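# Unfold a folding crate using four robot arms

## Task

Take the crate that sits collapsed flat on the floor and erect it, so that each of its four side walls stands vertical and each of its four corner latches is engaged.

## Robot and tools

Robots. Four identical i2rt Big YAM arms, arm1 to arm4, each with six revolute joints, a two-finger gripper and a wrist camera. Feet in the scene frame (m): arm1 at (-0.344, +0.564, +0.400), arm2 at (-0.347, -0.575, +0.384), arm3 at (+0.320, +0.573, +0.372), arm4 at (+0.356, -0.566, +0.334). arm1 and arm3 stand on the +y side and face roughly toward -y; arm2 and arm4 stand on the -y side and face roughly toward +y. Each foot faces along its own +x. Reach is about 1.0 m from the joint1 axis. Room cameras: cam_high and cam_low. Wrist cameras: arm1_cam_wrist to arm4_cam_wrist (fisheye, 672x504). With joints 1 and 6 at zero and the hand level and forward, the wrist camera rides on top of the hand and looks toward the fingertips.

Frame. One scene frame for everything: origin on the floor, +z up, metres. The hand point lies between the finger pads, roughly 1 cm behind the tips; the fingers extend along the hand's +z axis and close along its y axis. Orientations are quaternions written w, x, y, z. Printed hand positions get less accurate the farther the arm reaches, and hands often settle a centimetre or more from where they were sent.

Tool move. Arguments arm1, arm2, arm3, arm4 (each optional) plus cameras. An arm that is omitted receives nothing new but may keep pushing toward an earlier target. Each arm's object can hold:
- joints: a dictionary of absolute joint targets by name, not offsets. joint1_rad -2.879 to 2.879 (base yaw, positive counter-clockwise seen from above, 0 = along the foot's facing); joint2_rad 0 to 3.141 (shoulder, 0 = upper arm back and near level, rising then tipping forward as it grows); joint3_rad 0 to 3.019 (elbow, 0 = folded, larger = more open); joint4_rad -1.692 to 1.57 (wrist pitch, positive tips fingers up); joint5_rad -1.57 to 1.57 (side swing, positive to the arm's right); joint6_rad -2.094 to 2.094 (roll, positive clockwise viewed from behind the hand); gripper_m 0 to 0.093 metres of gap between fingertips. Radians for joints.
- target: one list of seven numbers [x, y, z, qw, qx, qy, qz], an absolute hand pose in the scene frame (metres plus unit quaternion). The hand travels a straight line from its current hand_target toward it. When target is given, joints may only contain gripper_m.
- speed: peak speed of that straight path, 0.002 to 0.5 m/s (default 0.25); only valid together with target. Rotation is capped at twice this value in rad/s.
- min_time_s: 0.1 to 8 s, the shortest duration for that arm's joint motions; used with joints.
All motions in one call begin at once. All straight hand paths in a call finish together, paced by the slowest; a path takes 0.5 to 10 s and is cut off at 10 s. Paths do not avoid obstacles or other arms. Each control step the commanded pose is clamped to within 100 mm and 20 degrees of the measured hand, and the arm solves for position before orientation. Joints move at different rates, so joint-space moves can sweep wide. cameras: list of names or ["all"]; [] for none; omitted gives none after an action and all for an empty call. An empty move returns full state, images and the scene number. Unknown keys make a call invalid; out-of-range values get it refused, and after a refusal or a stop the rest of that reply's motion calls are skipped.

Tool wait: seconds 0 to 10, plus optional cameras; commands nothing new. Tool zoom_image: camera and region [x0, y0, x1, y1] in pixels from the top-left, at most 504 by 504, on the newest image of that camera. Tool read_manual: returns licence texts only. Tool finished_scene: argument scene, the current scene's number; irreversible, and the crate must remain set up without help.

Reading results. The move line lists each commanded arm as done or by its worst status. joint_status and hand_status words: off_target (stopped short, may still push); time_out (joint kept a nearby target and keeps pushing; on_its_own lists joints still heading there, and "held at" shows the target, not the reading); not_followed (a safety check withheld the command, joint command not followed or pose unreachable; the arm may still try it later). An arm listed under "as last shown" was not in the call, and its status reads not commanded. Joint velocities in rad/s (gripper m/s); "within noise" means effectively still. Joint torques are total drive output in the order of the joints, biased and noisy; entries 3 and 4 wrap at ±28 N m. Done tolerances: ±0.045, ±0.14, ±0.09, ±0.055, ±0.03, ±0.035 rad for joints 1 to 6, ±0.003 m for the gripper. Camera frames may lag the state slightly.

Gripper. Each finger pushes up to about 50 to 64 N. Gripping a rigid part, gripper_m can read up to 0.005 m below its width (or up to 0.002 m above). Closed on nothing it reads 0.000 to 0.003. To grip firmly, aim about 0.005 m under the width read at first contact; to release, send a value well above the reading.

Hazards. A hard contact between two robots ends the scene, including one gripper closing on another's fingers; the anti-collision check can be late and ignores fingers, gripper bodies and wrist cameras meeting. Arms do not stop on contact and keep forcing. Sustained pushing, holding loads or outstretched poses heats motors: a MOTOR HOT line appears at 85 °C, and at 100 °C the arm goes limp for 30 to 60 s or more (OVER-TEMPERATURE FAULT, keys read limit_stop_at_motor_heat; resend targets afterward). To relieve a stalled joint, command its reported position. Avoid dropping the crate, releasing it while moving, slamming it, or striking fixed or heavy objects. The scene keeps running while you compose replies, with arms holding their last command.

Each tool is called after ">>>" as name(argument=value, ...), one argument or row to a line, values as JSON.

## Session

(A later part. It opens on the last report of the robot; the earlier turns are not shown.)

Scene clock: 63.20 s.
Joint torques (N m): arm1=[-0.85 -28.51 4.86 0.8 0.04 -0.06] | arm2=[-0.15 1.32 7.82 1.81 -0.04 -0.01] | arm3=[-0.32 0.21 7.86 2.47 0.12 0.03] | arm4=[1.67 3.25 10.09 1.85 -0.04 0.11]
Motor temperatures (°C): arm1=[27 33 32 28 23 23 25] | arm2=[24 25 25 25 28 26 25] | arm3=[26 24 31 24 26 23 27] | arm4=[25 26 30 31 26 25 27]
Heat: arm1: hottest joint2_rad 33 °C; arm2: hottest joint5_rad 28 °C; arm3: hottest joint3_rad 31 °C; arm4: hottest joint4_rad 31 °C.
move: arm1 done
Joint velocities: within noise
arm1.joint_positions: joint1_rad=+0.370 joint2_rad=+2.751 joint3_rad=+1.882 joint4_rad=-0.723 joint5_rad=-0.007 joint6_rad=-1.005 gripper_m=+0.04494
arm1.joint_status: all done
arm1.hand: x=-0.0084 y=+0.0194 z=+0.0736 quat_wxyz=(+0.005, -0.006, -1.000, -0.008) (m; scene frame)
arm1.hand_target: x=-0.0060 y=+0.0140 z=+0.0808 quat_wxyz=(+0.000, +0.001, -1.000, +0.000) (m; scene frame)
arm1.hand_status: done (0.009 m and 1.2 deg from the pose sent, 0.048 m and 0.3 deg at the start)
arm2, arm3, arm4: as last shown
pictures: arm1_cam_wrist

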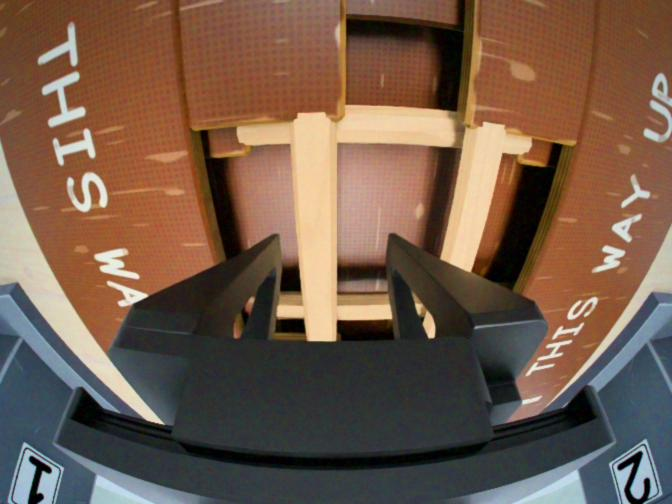

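>>> move(
  arm1={"target":[-0.006,0.021,0.049,0,0,1,0],"speed":0.06,"joints":{"gripper_m":0.045}},
  cameras=["arm1_cam_wrist","cam_low"],
)

>>> zoom_image(
  camera="cam_low",
  region=[290, 230, 390, 310],
)

Scene clock: 65.43 s.
Joint torques (N m): arm1=[0.44 -24.59 6.34 0.91 0.03 0.04] | arm2=[-0.09 1.26 7.82 1.81 -0.04 -0.01] | arm3=[-0.44 -0.09 7.76 2.33 0.11 0] | arm4=[1.73 3.25 10.07 1.85 -0.04 0.11]
Motor temperatures (°C): arm1=[27 33 32 28 23 23 25] | arm2=[24 25 25 25 28 26 25] | arm3=[26 24 31 24 26 23 27] | arm4=[25 26 30 31 26 25 27]
Heat: arm1: hottest joint2_rad 33 °C; arm2: hottest joint5_rad 28 °C; arm3: hottest joint3_rad 31 °C; arm4: hottest joint4_rad 31 °C.
move: arm1 done
Joint velocities: within noise
arm1.joint_positions: joint1_rad=+0.370 joint2_rad=+2.783 joint3_rad=+1.882 joint4_rad=-0.684 joint5_rad=-0.007 joint6_rad=-1.005 gripper_m=+0.04494
arm1.joint_status: all done
arm1.hand: x=-0.0115 y=+0.0240 z=+0.0536 quat_wxyz=(+0.004, -0.006, -1.000, -0.005) (m; scene frame)
arm1.hand_target: x=-0.0063 y=+0.0215 z=+0.0487 quat_wxyz=(+0.000, +0.000, -1.000, +0.000) (m; scene frame)
arm1.hand_status: done (0.008 m and 1.0 deg from the pose sent, 0.025 m and 1.2 deg at the start)
arm2, arm3, arm4: as last shown
pictures: arm1_cam_wrist, cam_low

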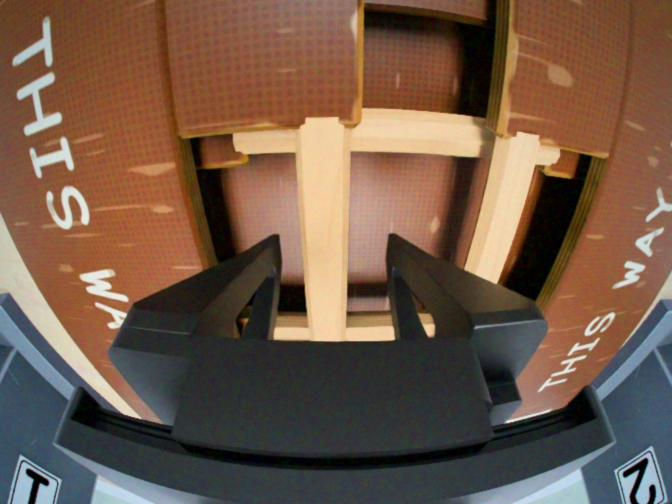

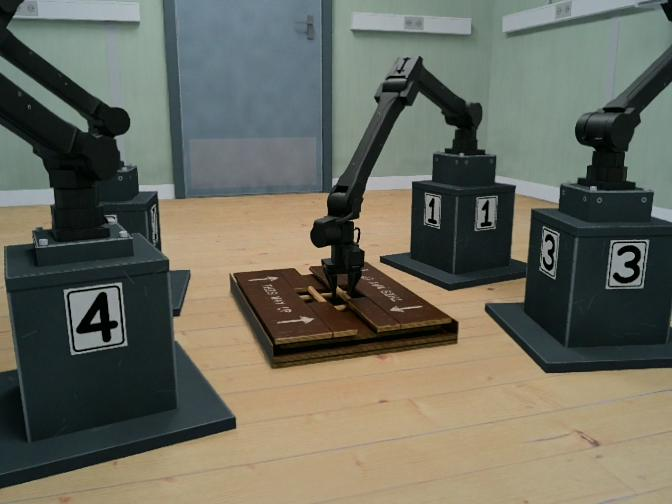

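Scaled by 5.040 from the camera's 672x504 image, which has a finer 960x720 frame.

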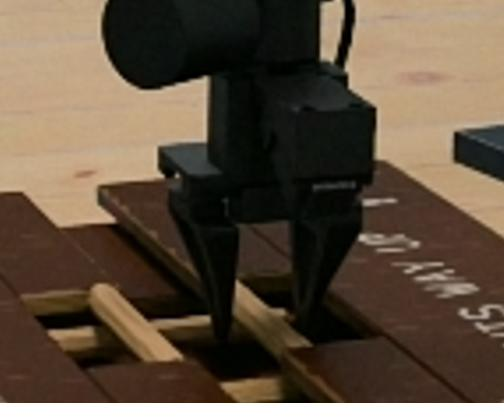

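>>> move(
  arm1={"joints":{"gripper_m":0.010}},
  cameras=["arm1_cam_wrist"],
)

Scene clock: 66.73 s.
Joint torques (N m): arm1=[0.38 -25.82 6.34 1.24 0.13 0.06] | arm2=[-0.09 1.26 7.82 1.84 -0.04 -0.01] | arm3=[-0.56 0.38 7.8 2.33 0.13 -0.02] | arm4=[1.73 3.31 10.09 1.85 -0.04 0.11]
Motor temperatures (°C): arm1=[27 32 32 28 23 23 25] | arm2=[24 25 25 25 28 26 25] | arm3=[26 24 31 24 26 23 27] | arm4=[25 26 30 31 26 25 27]
Heat: arm1: hottest joint2_rad 32 °C; arm2: hottest joint5_rad 28 °C; arm3: hottest joint3_rad 31 °C; arm4: hottest joint4_rad 31 °C.
move: arm1 off_target
Joint velocities: within noise
arm1.joint_positions: joint1_rad=+0.370 joint2_rad=+2.783 joint3_rad=+1.882 joint4_rad=-0.690 joint5_rad=-0.016 joint6_rad=-1.006 gripper_m=+0.01692
arm1.joint_status: gripper_m off_target (ended at +0.01696, target +0.01000)
arm1.hand: x=-0.0109 y=+0.0261 z=+0.0536 quat_wxyz=(+0.001, -0.005, -1.000, -0.010) (m; scene frame)
arm1.hand_target: x=-0.0057 y=+0.0216 z=+0.0492 quat_wxyz=(-0.003, +0.000, -1.000, -0.002) (m; scene frame)
arm1.hand_status: not commanded
arm2, arm3, arm4: as last shown
pictures: arm1_cam_wrist

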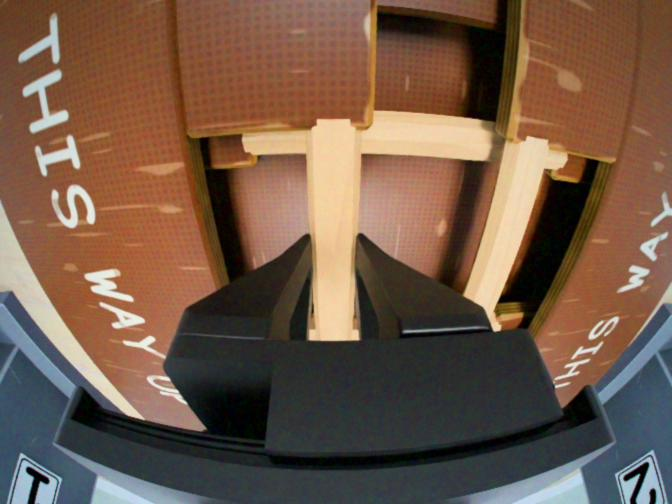

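>>> move(
  arm1={"target":[-0.005,0.040,0.137,0,0,0.966,-0.259],"speed":0.12,"joints":{"gripper_m":0.012}},
  cameras=["arm1_cam_wrist","cam_low","cam_high"],
)

Scene clock: 72.90 s.
Joint torques (N m): arm1=[0.38 -24.12 3.47 2.56 0.95 0.09] | arm2=[-0.15 1.26 7.82 1.83 -0.04 -0.01] | arm3=[-0.62 -0.15 7.84 2.4 0.12 0.02] | arm4=[1.73 3.31 10.07 1.87 -0.04 0.11]
Motor temperatures (°C): arm1=[27 32 31 28 23 23 25] | arm2=[24 25 25 25 28 26 25] | arm3=[26 24 32 24 26 23 27] | arm4=[25 26 31 31 26 25 27]
Heat: arm1: hottest joint2_rad 32 °C; arm2: hottest joint5_rad 28 °C; arm3: hottest joint3_rad 32 °C; arm4: hottest joint3_rad 31 °C.
move: arm1 off_target
Joint velocities: within noise
arm1.joint_positions: joint1_rad=+0.467 joint2_rad=+2.513 joint3_rad=+1.361 joint4_rad=-0.025 joint5_rad=+0.287 joint6_rad=-0.974 gripper_m=+0.01681
arm1.joint_status: gripper_m off_target (ended at +0.01681, target +0.01200)
arm1.hand: x=-0.0119 y=+0.0430 z=+0.1278 quat_wxyz=(+0.004, -0.001, -0.970, +0.242) (m; scene frame)
arm1.hand_target: x=-0.0046 y=+0.0400 z=+0.1360 quat_wxyz=(-0.001, -0.001, -0.966, +0.258) (m; scene frame)
arm1.hand_status: off_target (0.012 m and 2.1 deg from the pose sent, 0.085 m and 31.2 deg at the start)
arm2.joint_positions: joint1_rad=+0.742 joint2_rad=+0.634 joint3_rad=+1.438 joint4_rad=-1.211 joint5_rad=-0.133 joint6_rad=-0.320 gripper_m=+0.09396
arm2.joint_status: not commanded
arm2.hand: x=-0.5071 y=-0.3840 z=+0.9710 quat_wxyz=(-0.284, +0.802, -0.229, -0.472) (m; scene frame)
arm2.hand_target: x=-0.5054 y=-0.3866 z=+0.9838 quat_wxyz=(-0.292, +0.795, -0.226, -0.481) (m; scene frame)
arm2.hand_status: not commanded
arm3.joint_positions: joint1_rad=+0.368 joint2_rad=+0.623 joint3_rad=+1.401 joint4_rad=-1.238 joint5_rad=-0.070 joint6_rad=+0.635 gripper_m=+0.09396
arm3.joint_status: not commanded
arm3.hand: x=+0.3681 y=+0.3300 z=+0.9365 quat_wxyz=(-0.499, -0.717, -0.455, +0.173) (m; scene frame)
arm3.hand_target: x=+0.3677 y=+0.3328 z=+0.9460 quat_wxyz=(-0.508, -0.712, -0.452, +0.176) (m; scene frame)
arm3.hand_status: not commanded
arm4.joint_positions: joint1_rad=+0.790 joint2_rad=+0.548 joint3_rad=+1.366 joint4_rad=-1.267 joint5_rad=+0.241 joint6_rad=-0.097 gripper_m=+0.09396
arm4.joint_status: not commanded
arm4.hand: x=+0.1989 y=-0.4149 z=+0.8936 quat_wxyz=(-0.270, +0.802, -0.260, -0.465) (m; scene frame)
arm4.hand_target: x=+0.2019 y=-0.4169 z=+0.9028 quat_wxyz=(-0.272, +0.796, -0.260, -0.474) (m; scene frame)
arm4.hand_status: not commanded
pictures: arm1_cam_wrist, cam_high, cam_low

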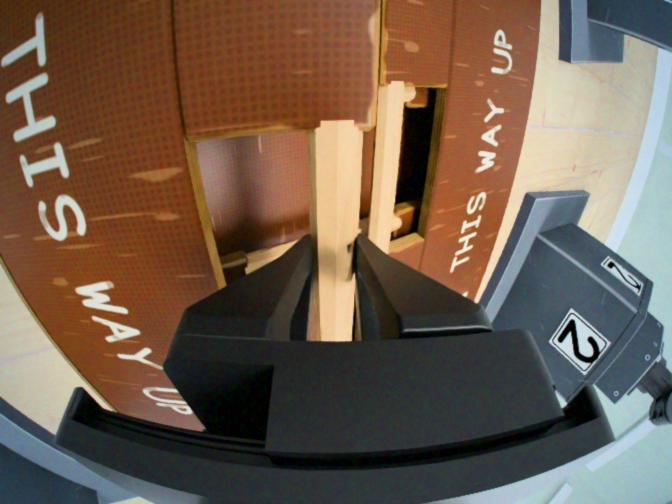

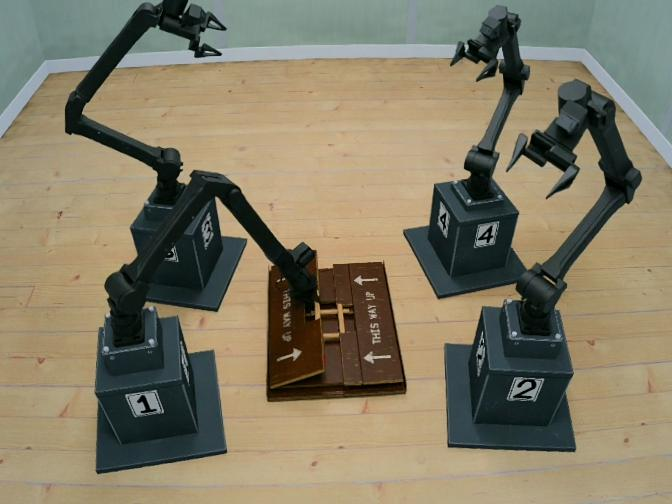

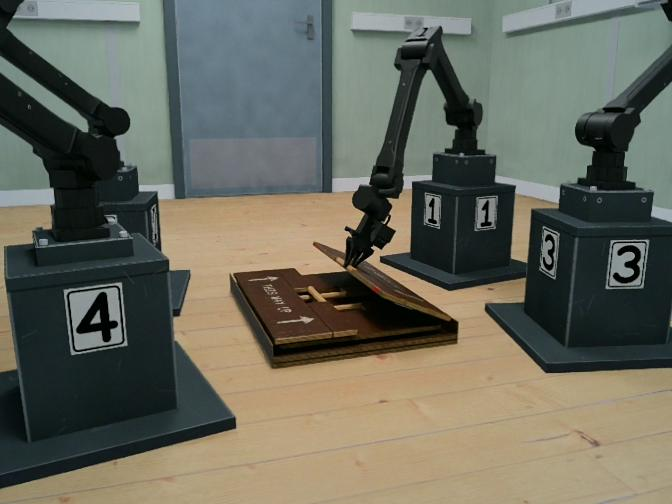

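>>> move(
  arm1={"target":[-0.002,0.103,0.220,0,0,0.887,-0.462],"speed":0.15},
  cameras=["arm1_cam_wrist","cam_low","cam_high"],
)

Scene clock: 76.00 s.
Joint torques (N m): arm1=[1.32 -23.24 1.5 2.48 0.86 -0.05] | arm2=[-0.09 1.32 7.82 1.83 -0.04 -0.01] | arm3=[-0.38 -0.03 7.83 2.41 0.11 0.01] | arm4=[1.73 3.31 10.07 1.85 -0.04 0.11]
Motor temperatures (°C): arm1=[27 32 31 28 23 23 25] | arm2=[24 25 25 25 28 26 25] | arm3=[26 24 32 24 26 23 27] | arm4=[25 26 31 31 26 25 27]
Heat: arm1: hottest joint2_rad 32 °C; arm2: hottest joint5_rad 28 °C; arm3: hottest joint3_rad 32 °C; arm4: hottest joint3_rad 31 °C.
move: arm1 off_target
Joint velocities: within noise
arm1.joint_positions: joint1_rad=+0.616 joint2_rad=+2.398 joint3_rad=+1.011 joint4_rad=+0.554 joint5_rad=+0.625 joint6_rad=-1.006 gripper_m=+0.01682
arm1.joint_status: not commanded
arm1.hand: x=-0.0139 y=+0.0991 z=+0.2027 quat_wxyz=(+0.009, -0.004, -0.893, +0.450) (m; scene frame)
arm1.hand_target: x=-0.0055 y=+0.0985 z=+0.2199 quat_wxyz=(+0.004, +0.002, -0.886, +0.463) (m; scene frame)
arm1.hand_status: off_target (0.021 m and 1.9 deg from the pose sent, 0.110 m and 27.0 deg at the start)
arm2, arm3, arm4: as last shown
pictures: arm1_cam_wrist, cam_high, cam_low

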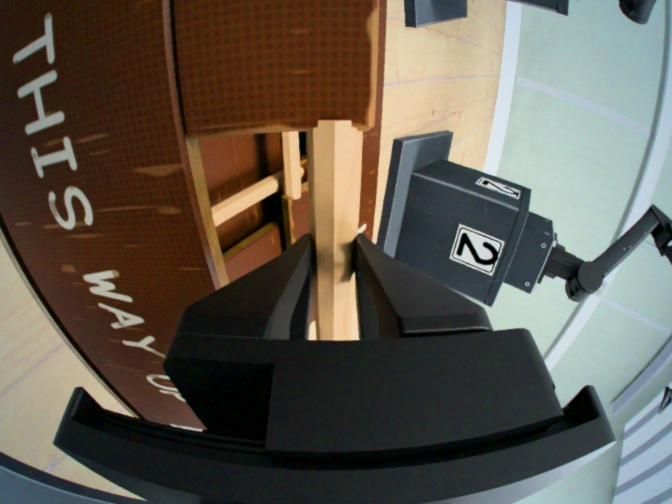

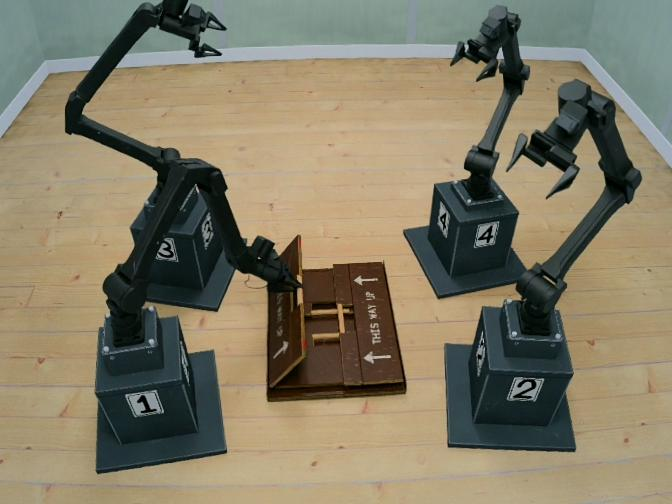

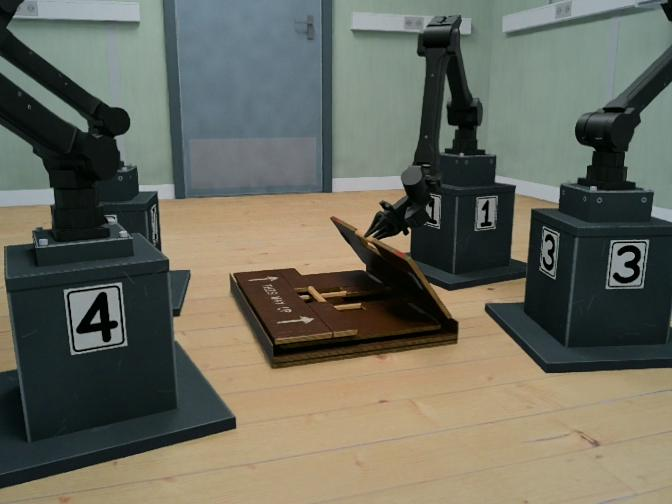

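>>> move(
  arm1={"target":[-0.004,0.152,0.252,0,0,0.829,-0.559],"speed":0.15},
)

>>> move(
  arm1={"target":[-0.004,0.208,0.262,0,0,0.766,-0.643],"speed":0.12},
  cameras=["arm1_cam_wrist","cam_low","cam_high"],
)

>>> zoom_image(
  camera="cam_low",
  region=[220, 180, 470, 380],
)

>>> zoom_image(
  camera="cam_high",
  region=[230, 210, 430, 410],
)

Scene clock: 79.97 s.
Joint torques (N m): arm1=[0.97 -21.71 0.77 3.64 1.22 -0.05] | arm2=[-0.09 1.32 7.82 1.83 -0.04 -0.01] | arm3=[-0.97 -0.09 7.84 2.35 0.14 0] | arm4=[1.73 3.31 10.07 1.85 -0.03 0.11]
Motor temperatures (°C): arm1=[27 32 31 28 23 23 25] | arm2=[24 25 26 25 28 26 25] | arm3=[26 24 32 24 26 23 27] | arm4=[25 26 31 31 26 25 27]
Heat: arm1: hottest joint2_rad 32 °C; arm2: hottest joint5_rad 28 °C; arm3: hottest joint3_rad 32 °C; arm4: hottest joint3_rad 31 °C.
move: arm1 off_target
Joint velocities: within noise
arm1.joint_positions: joint1_rad=+0.735 joint2_rad=+2.412 joint3_rad=+0.871 joint4_rad=+0.877 joint5_rad=+0.823 joint6_rad=-1.058 gripper_m=+0.01686
arm1.joint_status: not commanded
arm1.hand: x=-0.0148 y=+0.1510 z=+0.2325 quat_wxyz=(+0.010, -0.003, -0.841, +0.541) (m; scene frame)
arm1.hand_target: x=-0.0057 y=+0.1494 z=+0.2517 quat_wxyz=(+0.001, -0.005, -0.829, +0.559) (m; scene frame)
arm1.hand_status: off_target (0.022 m and 2.7 deg from the pose sent, 0.073 m and 14.6 deg at the start)
arm2, arm3, arm4: as last shown
pictures: none

Scene clock: 81.77 s.
Joint torques (N m): arm1=[1.49 -20.95 -0.85 4 0.88 -0.11] | arm2=[-0.09 1.2 7.8 1.83 -0.04 -0.01] | arm3=[-0.09 0.38 7.79 2.43 0.12 0] | arm4=[1.73 3.31 10.07 1.85 -0.04 0.11]
Motor temperatures (°C): arm1=[27 32 31 28 23 23 25] | arm2=[24 25 26 25 28 26 25] | arm3=[26 24 32 24 26 23 27] | arm4=[25 26 31 31 26 25 27]
Heat: arm1: hottest joint2_rad 32 °C; arm2: hottest joint5_rad 28 °C; arm3: hottest joint3_rad 32 °C; arm4: hottest joint3_rad 31 °C.
move: arm1 off_target
Joint velocities: within noise
arm1.joint_positions: joint1_rad=+0.866 joint2_rad=+2.541 joint3_rad=+0.824 joint4_rad=+1.293 joint5_rad=+1.030 joint6_rad=-1.213 gripper_m=+0.01691
arm1.joint_status: not commanded
arm1.hand: x=-0.0150 y=+0.2018 z=+0.2434 quat_wxyz=(+0.012, -0.001, -0.777, +0.630) (m; scene frame)
arm1.hand_target: x=-0.0026 y=+0.2063 z=+0.2622 quat_wxyz=(+0.000, +0.001, -0.765, +0.643) (m; scene frame)
arm1.hand_status: off_target (0.022 m and 2.4 deg from the pose sent, 0.065 m and 14.5 deg at the start)
arm2, arm3, arm4: as last shown
pictures: arm1_cam_wrist, cam_high, cam_low

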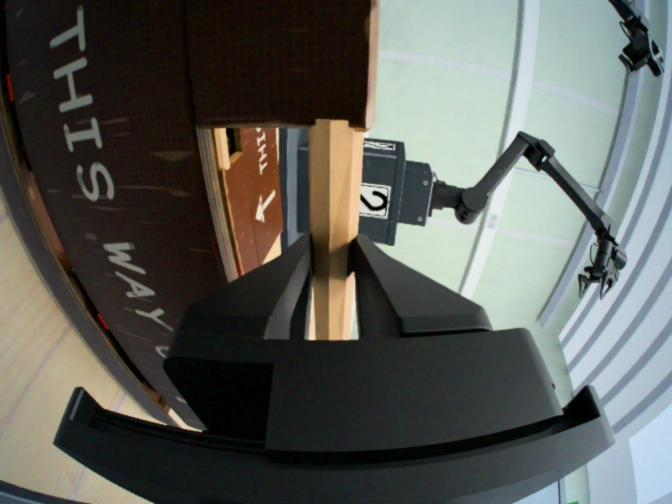

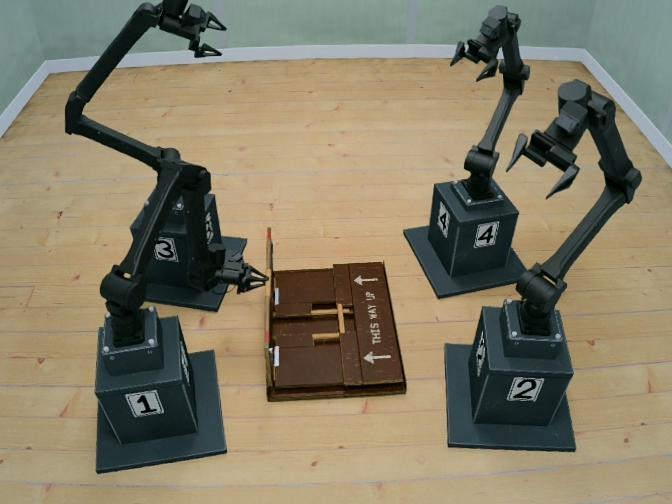

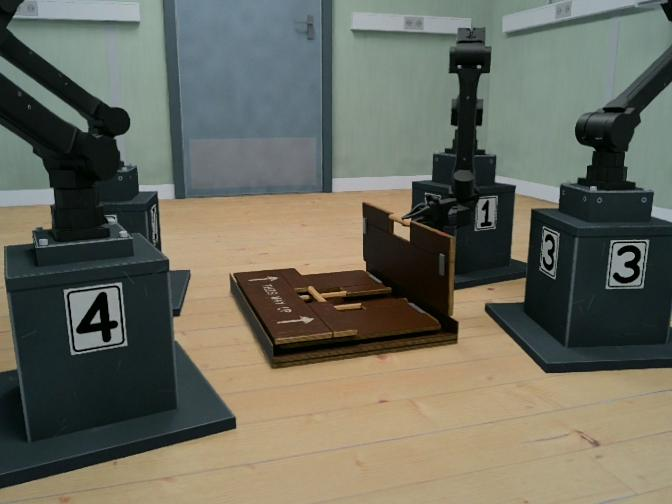

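Scaled by 2.016 from the camera's 672x504 image, which has a finer 960x720 frame.

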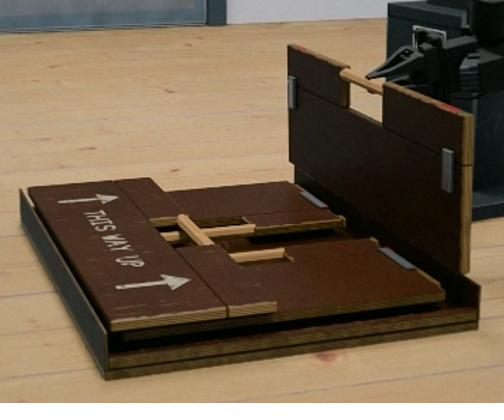

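Scaled by 2.520 from the camera's 672x504 image, which has a finer 960x720 frame.

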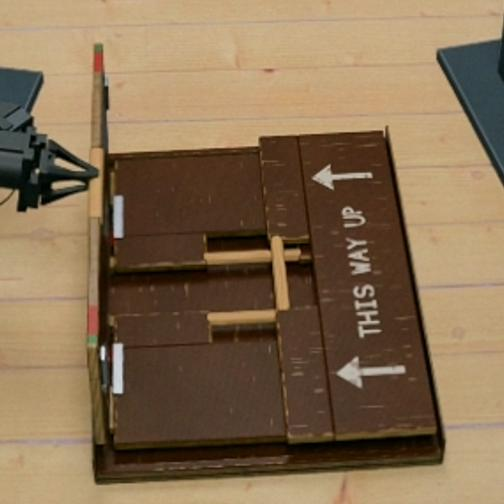

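>>> move(
  arm4={"target":[0.0,-0.045,0.17,0,1,0,0],"speed":0.4,"joints":{"gripper_m":0.05}},
  cameras=["arm4_cam_wrist","cam_low"],
)

Scene clock: 86.43 s.
Joint torques (N m): arm1=[1.73 -20.31 -0.96 4.07 0.89 -0.14] | arm2=[-0.09 1.26 7.82 1.83 -0.03 -0.01] | arm3=[-0.32 0.15 7.9 2.39 0.14 0.01] | arm4=[2.26 -20.78 10.33 -0.55 -0.08 -0.11]
Motor temperatures (°C): arm1=[27 32 31 28 24 23 25] | arm2=[24 25 26 25 28 26 25] | arm3=[26 24 32 24 26 23 27] | arm4=[25 26 31 31 26 25 27]
Heat: arm1: hottest joint2_rad 32 °C; arm2: hottest joint5_rad 28 °C; arm3: hottest joint3_rad 32 °C; arm4: hottest joint3_rad 31 °C.
move: arm4 off_target
Joint velocities: within noise
arm1, arm2, arm3: as last shown
arm4.joint_positions: joint1_rad=+0.386 joint2_rad=+2.372 joint3_rad=+1.621 joint4_rad=-0.835 joint5_rad=-0.003 joint6_rad=-0.940 gripper_m=+0.05007
arm4.joint_status: all done
arm4.hand: x=+0.0112 y=-0.0550 z=+0.1710 quat_wxyz=(+0.007, +1.000, -0.019, +0.003) (m; scene frame)
arm4.hand_target: x=+0.0025 y=-0.0497 z=+0.1678 quat_wxyz=(+0.004, +1.000, -0.006, +0.003) (m; scene frame)
arm4.hand_status: off_target (0.015 m and 2.4 deg from the pose sent, 0.837 m and 73.4 deg at the start)
pictures: arm4_cam_wrist, cam_low

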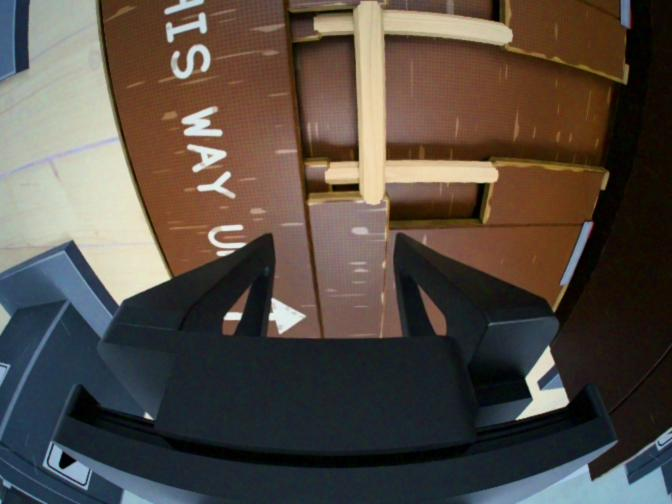

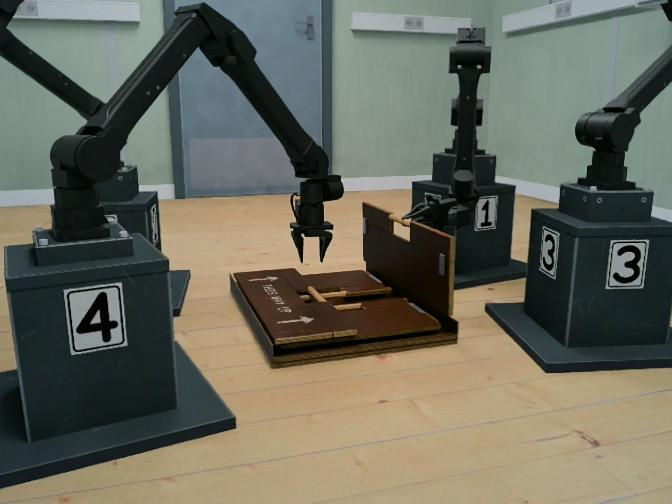

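>>> move(
  arm4={"target":[-0.028,-0.024,0.095,0,1,0,0],"speed":0.2,"joints":{"gripper_m":0.045}},
  cameras=["arm4_cam_wrist","cam_low"],
)

>>> zoom_image(
  camera="cam_low",
  region=[270, 230, 370, 320],
)

Scene clock: 92.07 s.
Joint torques (N m): arm1=[1.26 -20.84 -0.72 3.99 0.93 -0.21] | arm2=[-0.09 1.32 7.82 1.83 -0.04 -0.01] | arm3=[-0.21 0.03 7.86 2.37 0.11 0.02] | arm4=[2.02 -22.07 10.44 -0.54 -0.09 -0.07]
Motor temperatures (°C): arm1=[27 32 31 28 24 23 25] | arm2=[24 25 26 25 28 26 25] | arm3=[26 24 32 24 26 23 27] | arm4=[25 26 31 31 26 25 27]
Heat: arm1: hottest joint2_rad 32 °C; arm2: hottest joint5_rad 28 °C; arm3: hottest joint3_rad 32 °C; arm4: hottest joint3_rad 31 °C.
move: arm4 off_target
Joint velocities: within noise
arm1, arm2, arm3: as last shown
arm4.joint_positions: joint1_rad=+0.402 joint2_rad=+2.584 joint3_rad=+1.825 joint4_rad=-0.818 joint5_rad=-0.003 joint6_rad=-0.941 gripper_m=+0.04507
arm4.joint_status: all done
arm4.hand: x=-0.0193 y=-0.0295 z=+0.0970 quat_wxyz=(+0.003, +1.000, -0.010, +0.000) (m; scene frame)
arm4.hand_target: x=-0.0266 y=-0.0241 z=+0.0942 quat_wxyz=(+0.000, +1.000, +0.000, -0.001) (m; scene frame)
arm4.hand_status: off_target (0.011 m and 1.2 deg from the pose sent, 0.091 m and 2.4 deg at the start)
pictures: arm4_cam_wrist, cam_low

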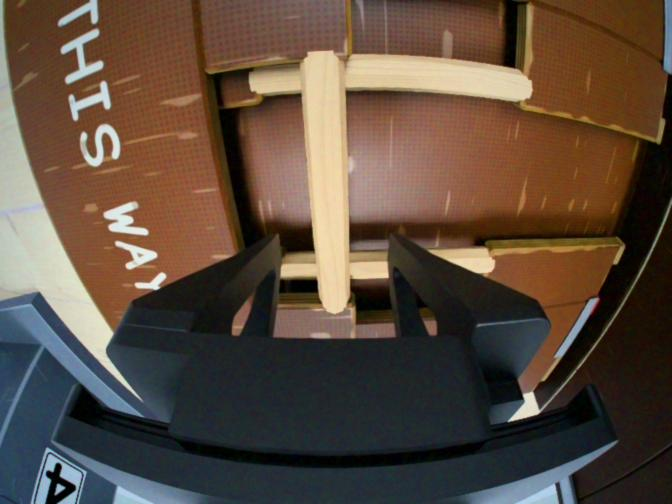

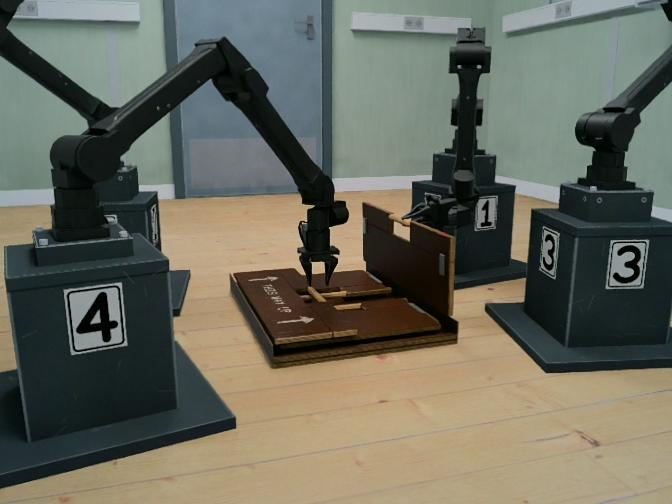

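Scaled by 5.040 from the camera's 672x504 image, which has a finer 960x720 frame.

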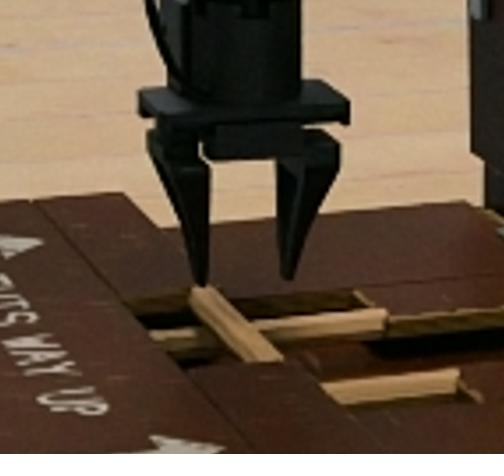

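>>> move(
  arm4={"target":[-0.041,-0.027,0.053,0,1,0,0],"speed":0.08,"joints":{"gripper_m":0.045}},
  cameras=["arm4_cam_wrist","cam_low"],
)

>>> zoom_image(
  camera="cam_low",
  region=[270, 230, 370, 320],
)

Scene clock: 95.13 s.
Joint torques (N m): arm1=[1.73 -20.72 -0.8 4.08 0.88 -0.19] | arm2=[-0.09 1.32 7.82 1.83 -0.03 -0.01] | arm3=[-0.67 0.15 7.8 2.39 0.12 0.01] | arm4=[1.96 -22.24 10.3 0.09 -0.08 0.14]
Motor temperatures (°C): arm1=[27 32 30 28 24 23 26] | arm2=[24 25 26 25 28 26 25] | arm3=[26 24 32 24 26 23 27] | arm4=[25 26 31 31 26 25 27]
Heat: arm1: hottest joint2_rad 32 °C; arm2: hottest joint5_rad 28 °C; arm3: hottest joint3_rad 32 °C; arm4: hottest joint3_rad 31 °C.
move: arm4 off_target
Joint velocities: within noise
arm1, arm2, arm3: as last shown
arm4.joint_positions: joint1_rad=+0.422 joint2_rad=+2.671 joint3_rad=+1.897 joint4_rad=-0.812 joint5_rad=-0.001 joint6_rad=-0.941 gripper_m=+0.04507
arm4.joint_status: all done
arm4.hand: x=-0.0325 y=-0.0331 z=+0.0610 quat_wxyz=(+0.006, +1.000, +0.000, +0.004) (m; scene frame)
arm4.hand_target: x=-0.0403 y=-0.0272 z=+0.0537 quat_wxyz=(-0.001, +1.000, +0.000, +0.000) (m; scene frame)
arm4.hand_status: off_target (0.013 m and 0.8 deg from the pose sent, 0.049 m and 1.2 deg at the start)
pictures: arm4_cam_wrist, cam_low

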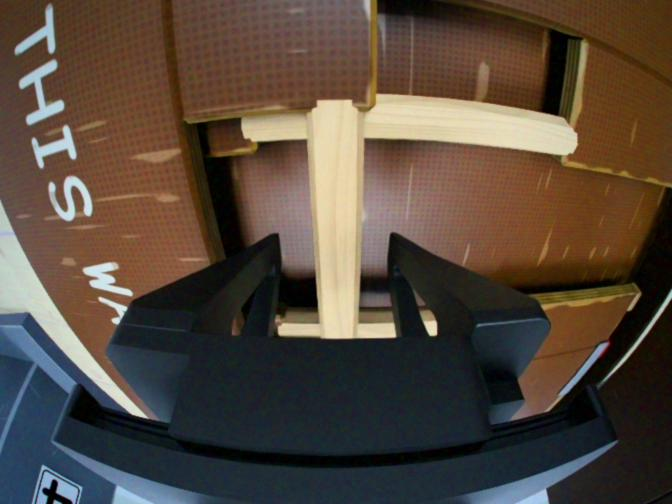

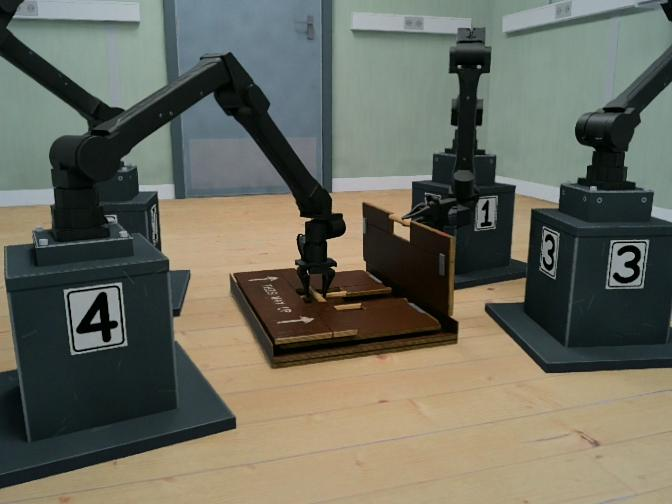

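Scaled by 5.040 from the camera's 672x504 image, which has a finer 960x720 frame.

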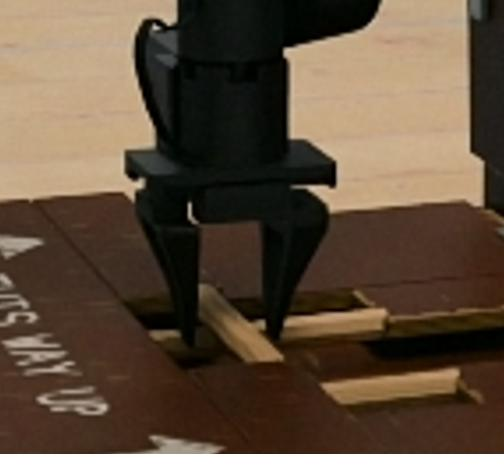

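>>> move(
  arm4={"joints":{"gripper_m":0.012}},
)

>>> move(
  arm4={"target":[-0.041,-0.045,0.141,-0.259,0.966,0,0],"speed":0.12},
)

>>> move(
  arm4={"target":[-0.041,-0.108,0.224,-0.462,0.887,0,0],"speed":0.15},
  cameras=["arm4_cam_wrist","cam_low"],
)

Scene clock: 97.90 s.
Joint torques (N m): arm1=[1.44 -20.37 -0.84 4.05 0.89 -0.14] | arm2=[-0.09 1.26 7.8 1.81 -0.03 -0.01] | arm3=[-0.62 0.03 7.9 2.41 0.13 0.03] | arm4=[2.14 -22.42 10.3 0.12 -0.13 0.15]
Motor temperatures (°C): arm1=[27 32 30 28 24 23 26] | arm2=[24 25 26 25 28 26 25] | arm3=[26 24 32 24 26 23 27] | arm4=[25 26 31 31 26 25 27]
Heat: arm1: hottest joint2_rad 32 °C; arm2: hottest joint5_rad 28 °C; arm3: hottest joint3_rad 32 °C; arm4: hottest joint3_rad 31 °C.
move: arm4 off_target
Joint velocities: within noise
arm1, arm2, arm3: as last shown
arm4.joint_positions: joint1_rad=+0.418 joint2_rad=+2.671 joint3_rad=+1.897 joint4_rad=-0.812 joint5_rad=+0.000 joint6_rad=-0.950 gripper_m=+0.01670
arm4.joint_status: gripper_m off_target (ended at +0.01673, target +0.01200)
arm4.hand: x=-0.0298 y=-0.0312 z=+0.0610 quat_wxyz=(+0.006, +1.000, +0.002, +0.004) (m; scene frame)
arm4.hand_target: x=-0.0379 y=-0.0252 z=+0.0537 quat_wxyz=(-0.001, +1.000, +0.002, +0.000) (m; scene frame)
arm4.hand_status: not commanded
pictures: none

Scene clock: 100.80 s.
Joint torques (N m): arm1=[1.9 -20.66 -0.91 4.07 0.92 -0.18] | arm2=[-0.03 1.26 7.82 1.83 -0.03 -0.01] | arm3=[-0.09 0.03 7.84 2.32 0.12 0.01] | arm4=[2.84 -22.42 5.96 1.94 0.52 0.31]
Motor temperatures (°C): arm1=[27 32 30 28 24 23 26] | arm2=[24 25 26 25 28 26 25] | arm3=[26 24 32 24 26 23 27] | arm4=[25 27 31 31 26 25 27]
Heat: arm1: hottest joint2_rad 32 °C; arm2: hottest joint5_rad 28 °C; arm3: hottest joint3_rad 32 °C; arm4: hottest joint3_rad 31 °C.
move: arm4 off_target
Joint velocities: within noise
arm1: as last shown
arm2.joint_positions: joint1_rad=+0.742 joint2_rad=+0.634 joint3_rad=+1.438 joint4_rad=-1.211 joint5_rad=-0.133 joint6_rad=-0.320 gripper_m=+0.09396
arm2.joint_status: not commanded
arm2.hand: x=-0.5071 y=-0.3840 z=+0.9710 quat_wxyz=(-0.284, +0.802, -0.229, -0.472) (m; scene frame)
arm2.hand_target: x=-0.5054 y=-0.3866 z=+0.9838 quat_wxyz=(-0.292, +0.795, -0.226, -0.481) (m; scene frame)
arm2.hand_status: not commanded
arm3.joint_positions: joint1_rad=+0.368 joint2_rad=+0.623 joint3_rad=+1.401 joint4_rad=-1.238 joint5_rad=-0.070 joint6_rad=+0.635 gripper_m=+0.09396
arm3.joint_status: not commanded
arm3.hand: x=+0.3681 y=+0.3300 z=+0.9365 quat_wxyz=(-0.499, -0.717, -0.455, +0.173) (m; scene frame)
arm3.hand_target: x=+0.3677 y=+0.3328 z=+0.9460 quat_wxyz=(-0.508, -0.712, -0.452, +0.176) (m; scene frame)
arm3.hand_status: not commanded
arm4.joint_positions: joint1_rad=+0.517 joint2_rad=+2.397 joint3_rad=+1.423 joint4_rad=-0.229 joint5_rad=+0.326 joint6_rad=-0.914 gripper_m=+0.01661
arm4.joint_status: not commanded
arm4.hand: x=-0.0313 y=-0.0447 z=+0.1330 quat_wxyz=(-0.241, +0.971, +0.003, +0.007) (m; scene frame)
arm4.hand_target: x=-0.0412 y=-0.0440 z=+0.1408 quat_wxyz=(-0.257, +0.966, -0.001, -0.002) (m; scene frame)
arm4.hand_status: off_target (0.013 m and 2.3 deg from the pose sent, 0.082 m and 30.7 deg at the start)
pictures: none

Scene clock: 103.00 s.
Joint torques (N m): arm1=[2.08 -20.42 -0.85 4.01 0.9 -0.14] | arm2=[-0.03 1.26 7.82 1.81 -0.04 -0.01] | arm3=[-0.56 0.44 7.91 2.33 0.15 0.01] | arm4=[3.19 -20.84 4.37 1.92 0.43 -0.01]
Motor temperatures (°C): arm1=[27 32 30 28 24 23 26] | arm2=[24 25 26 25 27 26 25] | arm3=[26 24 32 24 26 23 27] | arm4=[25 27 30 31 26 25 27]
Heat: arm1: hottest joint2_rad 32 °C; arm2: hottest joint5_rad 27 °C; arm3: hottest joint3_rad 32 °C; arm4: hottest joint4_rad 31 °C.
move: arm4 off_target
Joint velocities: within noise
arm1, arm2, arm3: as last shown
arm4.joint_positions: joint1_rad=+0.671 joint2_rad=+2.243 joint3_rad=+1.073 joint4_rad=+0.291 joint5_rad=+0.692 joint6_rad=-0.933 gripper_m=+0.01658
arm4.joint_status: not commanded
arm4.hand: x=-0.0291 y=-0.1021 z=+0.2070 quat_wxyz=(-0.451, +0.892, -0.008, +0.012) (m; scene frame)
arm4.hand_target: x=-0.0406 y=-0.1063 z=+0.2231 quat_wxyz=(-0.462, +0.887, +0.001, +0.003) (m; scene frame)
arm4.hand_status: off_target (0.022 m and 2.2 deg from the pose sent, 0.111 m and 27.2 deg at the start)
pictures: arm4_cam_wrist, cam_low

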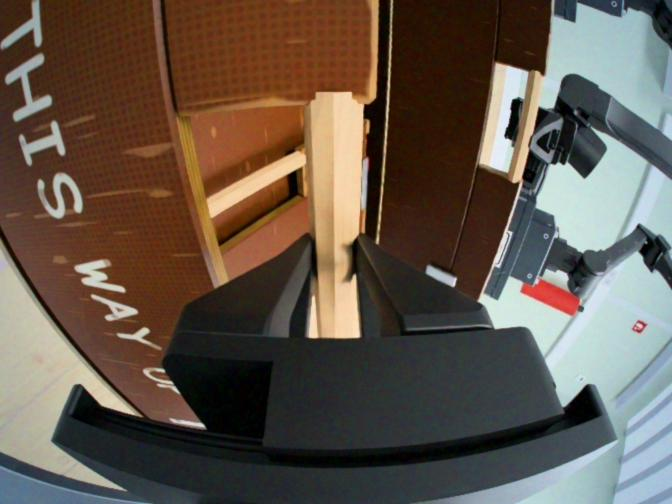

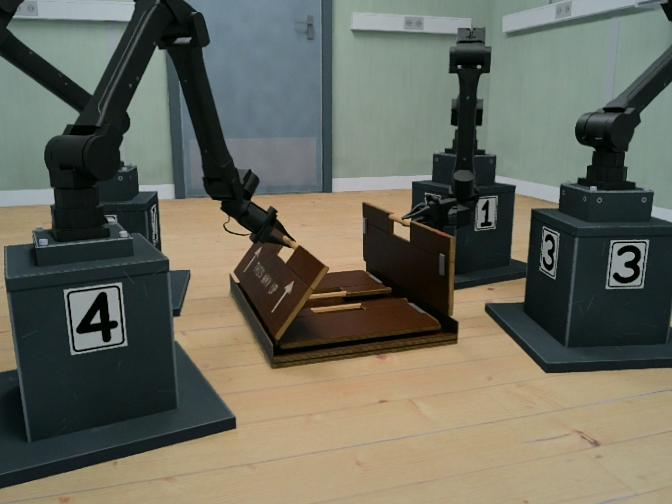

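>>> move(
  arm4={"target":[-0.041,-0.157,0.256,-0.559,0.829,0,0],"speed":0.15},
)

>>> move(
  arm4={"target":[-0.040,-0.215,0.266,-0.643,0.766,0,0],"speed":0.12},
  arm3={"target":[0.06,0.0,0.36,0,0.7071,0.7071,0],"speed":0.4,"joints":{"gripper_m":0.05}},
)

>>> move(
  arm3={"target":[0.06,0.0,0.34,0,0.7071,0.7071,0],"speed":0.4,"joints":{"gripper_m":0.05}},
  cameras=["arm4_cam_wrist","arm3_cam_wrist","cam_low","cam_high"],
)

Scene clock: 107.00 s.
Joint torques (N m): arm1=[1.73 -20.54 -0.84 3.97 0.91 -0.18] | arm2=[-0.03 1.26 7.82 1.83 -0.04 -0.01] | arm3=[-0.5 -0.26 7.9 2.39 0.1 0.03] | arm4=[3.37 -19.96 3.47 2.4 0.48 -0.1]
Motor temperatures (°C): arm1=[27 32 30 28 24 23 26] | arm2=[24 25 26 25 27 26 25] | arm3=[26 24 32 24 26 23 27] | arm4=[25 27 30 31 26 25 27]
Heat: arm1: hottest joint2_rad 32 °C; arm2: hottest joint5_rad 27 °C; arm3: hottest joint3_rad 32 °C; arm4: hottest joint4_rad 31 °C.
move: arm4 off_target
Joint velocities: within noise
arm1, arm2, arm3: as last shown
arm4.joint_positions: joint1_rad=+0.783 joint2_rad=+2.234 joint3_rad=+0.931 joint4_rad=+0.600 joint5_rad=+0.899 joint6_rad=-0.996 gripper_m=+0.01662
arm4.joint_status: not commanded
arm4.hand: x=-0.0278 y=-0.1512 z=+0.2351 quat_wxyz=(-0.546, +0.837, -0.010, +0.013) (m; scene frame)
arm4.hand_target: x=-0.0413 y=-0.1554 z=+0.2560 quat_wxyz=(-0.560, +0.829, -0.004, -0.001) (m; scene frame)
arm4.hand_status: off_target (0.025 m and 2.6 deg from the pose sent, 0.075 m and 14.4 deg at the start)
pictures: none

Scene clock: 110.03 s.
Joint torques (N m): arm1=[1.85 -20.48 -0.79 4.25 0.93 -0.18] | arm2=[-0.09 1.2 7.8 1.81 -0.04 -0.01] | arm3=[-1.14 -17.85 9.51 -0.1 0.2 -0.03] | arm4=[3.6 -18.32 2.55 3.26 0.66 -0.35]
Motor temperatures (°C): arm1=[27 32 30 28 24 23 26] | arm2=[24 25 26 25 27 26 25] | arm3=[26 24 32 24 26 23 27] | arm4=[25 28 30 31 27 25 27]
Heat: arm1: hottest joint2_rad 32 °C; arm2: hottest joint5_rad 27 °C; arm3: hottest joint3_rad 32 °C; arm4: hottest joint4_rad 31 °C.
move: arm3 off_target; arm4 off_target
Joint velocities: within noise
arm1.joint_positions: joint1_rad=+0.866 joint2_rad=+2.541 joint3_rad=+0.824 joint4_rad=+1.293 joint5_rad=+1.030 joint6_rad=-1.213 gripper_m=+0.01691
arm1.joint_status: not commanded
arm1.hand: x=-0.0150 y=+0.2018 z=+0.2434 quat_wxyz=(+0.012, -0.001, -0.777, +0.630) (m; scene frame)
arm1.hand_target: x=-0.0026 y=+0.2063 z=+0.2622 quat_wxyz=(+0.000, +0.001, -0.765, +0.643) (m; scene frame)
arm1.hand_status: not commanded
arm2: as last shown
arm3.joint_positions: joint1_rad=-0.204 joint2_rad=+2.133 joint3_rad=+1.644 joint4_rad=-1.097 joint5_rad=+0.002 joint6_rad=-0.410 gripper_m=+0.05012
arm3.joint_status: all done
arm3.hand: x=+0.0694 y=+0.0125 z=+0.3580 quat_wxyz=(+0.003, -0.710, -0.704, -0.008) (m; scene frame)
arm3.hand_target: x=+0.0586 y=+0.0036 z=+0.3574 quat_wxyz=(+0.003, -0.710, -0.704, -0.004) (m; scene frame)
arm3.hand_status: off_target (0.016 m and 1.1 deg from the pose sent, 0.732 m and 68.1 deg at the start)
arm4.joint_positions: joint1_rad=+0.912 joint2_rad=+2.317 joint3_rad=+0.837 joint4_rad=+1.008 joint5_rad=+1.097 joint6_rad=-1.156 gripper_m=+0.01656
arm4.joint_status: not commanded
arm4.hand: x=-0.0264 y=-0.2083 z=+0.2467 quat_wxyz=(-0.629, +0.777, -0.005, +0.011) (m; scene frame)
arm4.hand_target: x=-0.0404 y=-0.2141 z=+0.2658 quat_wxyz=(-0.643, +0.766, +0.001, +0.001) (m; scene frame)
arm4.hand_status: off_target (0.025 m and 2.4 deg from the pose sent, 0.072 m and 13.9 deg at the start)
pictures: none

Scene clock: 111.10 s.
Joint torques (N m): arm1=[1.2 -20.54 -1.01 4.04 0.93 -0.17] | arm2=[-0.03 1.26 7.82 1.81 -0.04 -0.01] | arm3=[-0.73 -17.14 8.81 0.88 0.11 -0.01] | arm4=[3.6 -18.26 2.55 3.26 0.65 -0.35]
Motor temperatures (°C): arm1=[27 32 30 28 24 23 26] | arm2=[24 25 26 25 27 26 25] | arm3=[26 24 32 24 26 23 27] | arm4=[25 28 30 31 27 25 27]
Heat: arm1: hottest joint2_rad 32 °C; arm2: hottest joint5_rad 27 °C; arm3: hottest joint3_rad 32 °C; arm4: hottest joint4_rad 31 °C.
move: arm3 off_target
Joint velocities: within noise
arm1, arm2, arm4: as last shown
arm3.joint_positions: joint1_rad=-0.204 joint2_rad=+2.145 joint3_rad=+1.644 joint4_rad=-1.077 joint5_rad=+0.002 joint6_rad=-0.415 gripper_m=+0.05012
arm3.joint_status: all done
arm3.hand: x=+0.0682 y=+0.0096 z=+0.3507 quat_wxyz=(+0.001, -0.709, -0.705, -0.004) (m; scene frame)
arm3.hand_target: x=+0.0603 y=+0.0008 z=+0.3401 quat_wxyz=(+0.000, -0.707, -0.707, +0.000) (m; scene frame)
arm3.hand_status: off_target (0.017 m and 0.6 deg from the pose sent, 0.024 m and 1.1 deg at the start)
pictures: arm3_cam_wrist, arm4_cam_wrist, cam_high, cam_low

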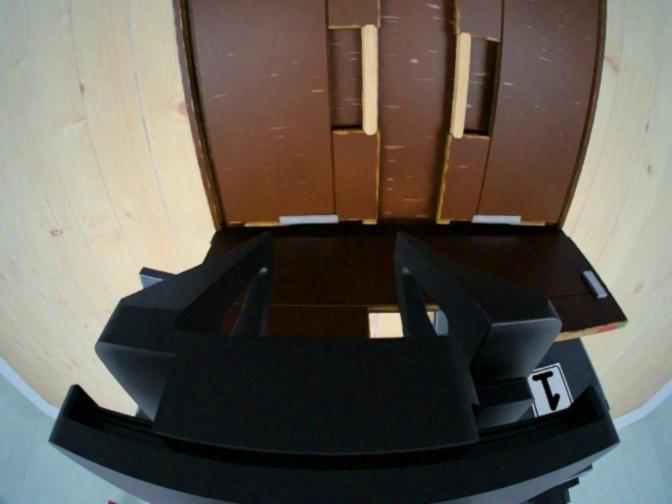

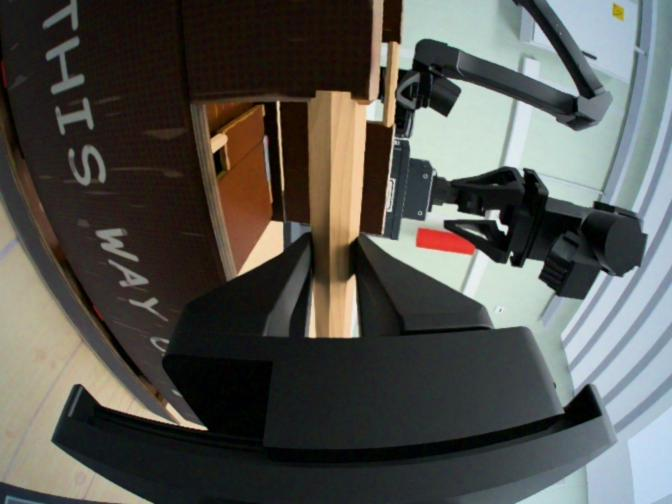

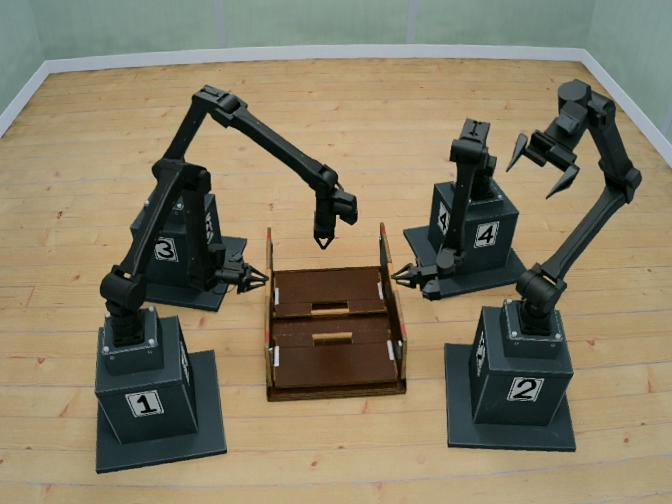

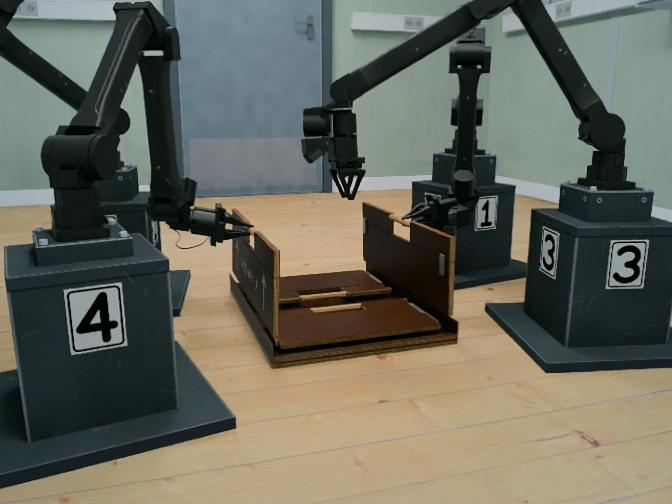

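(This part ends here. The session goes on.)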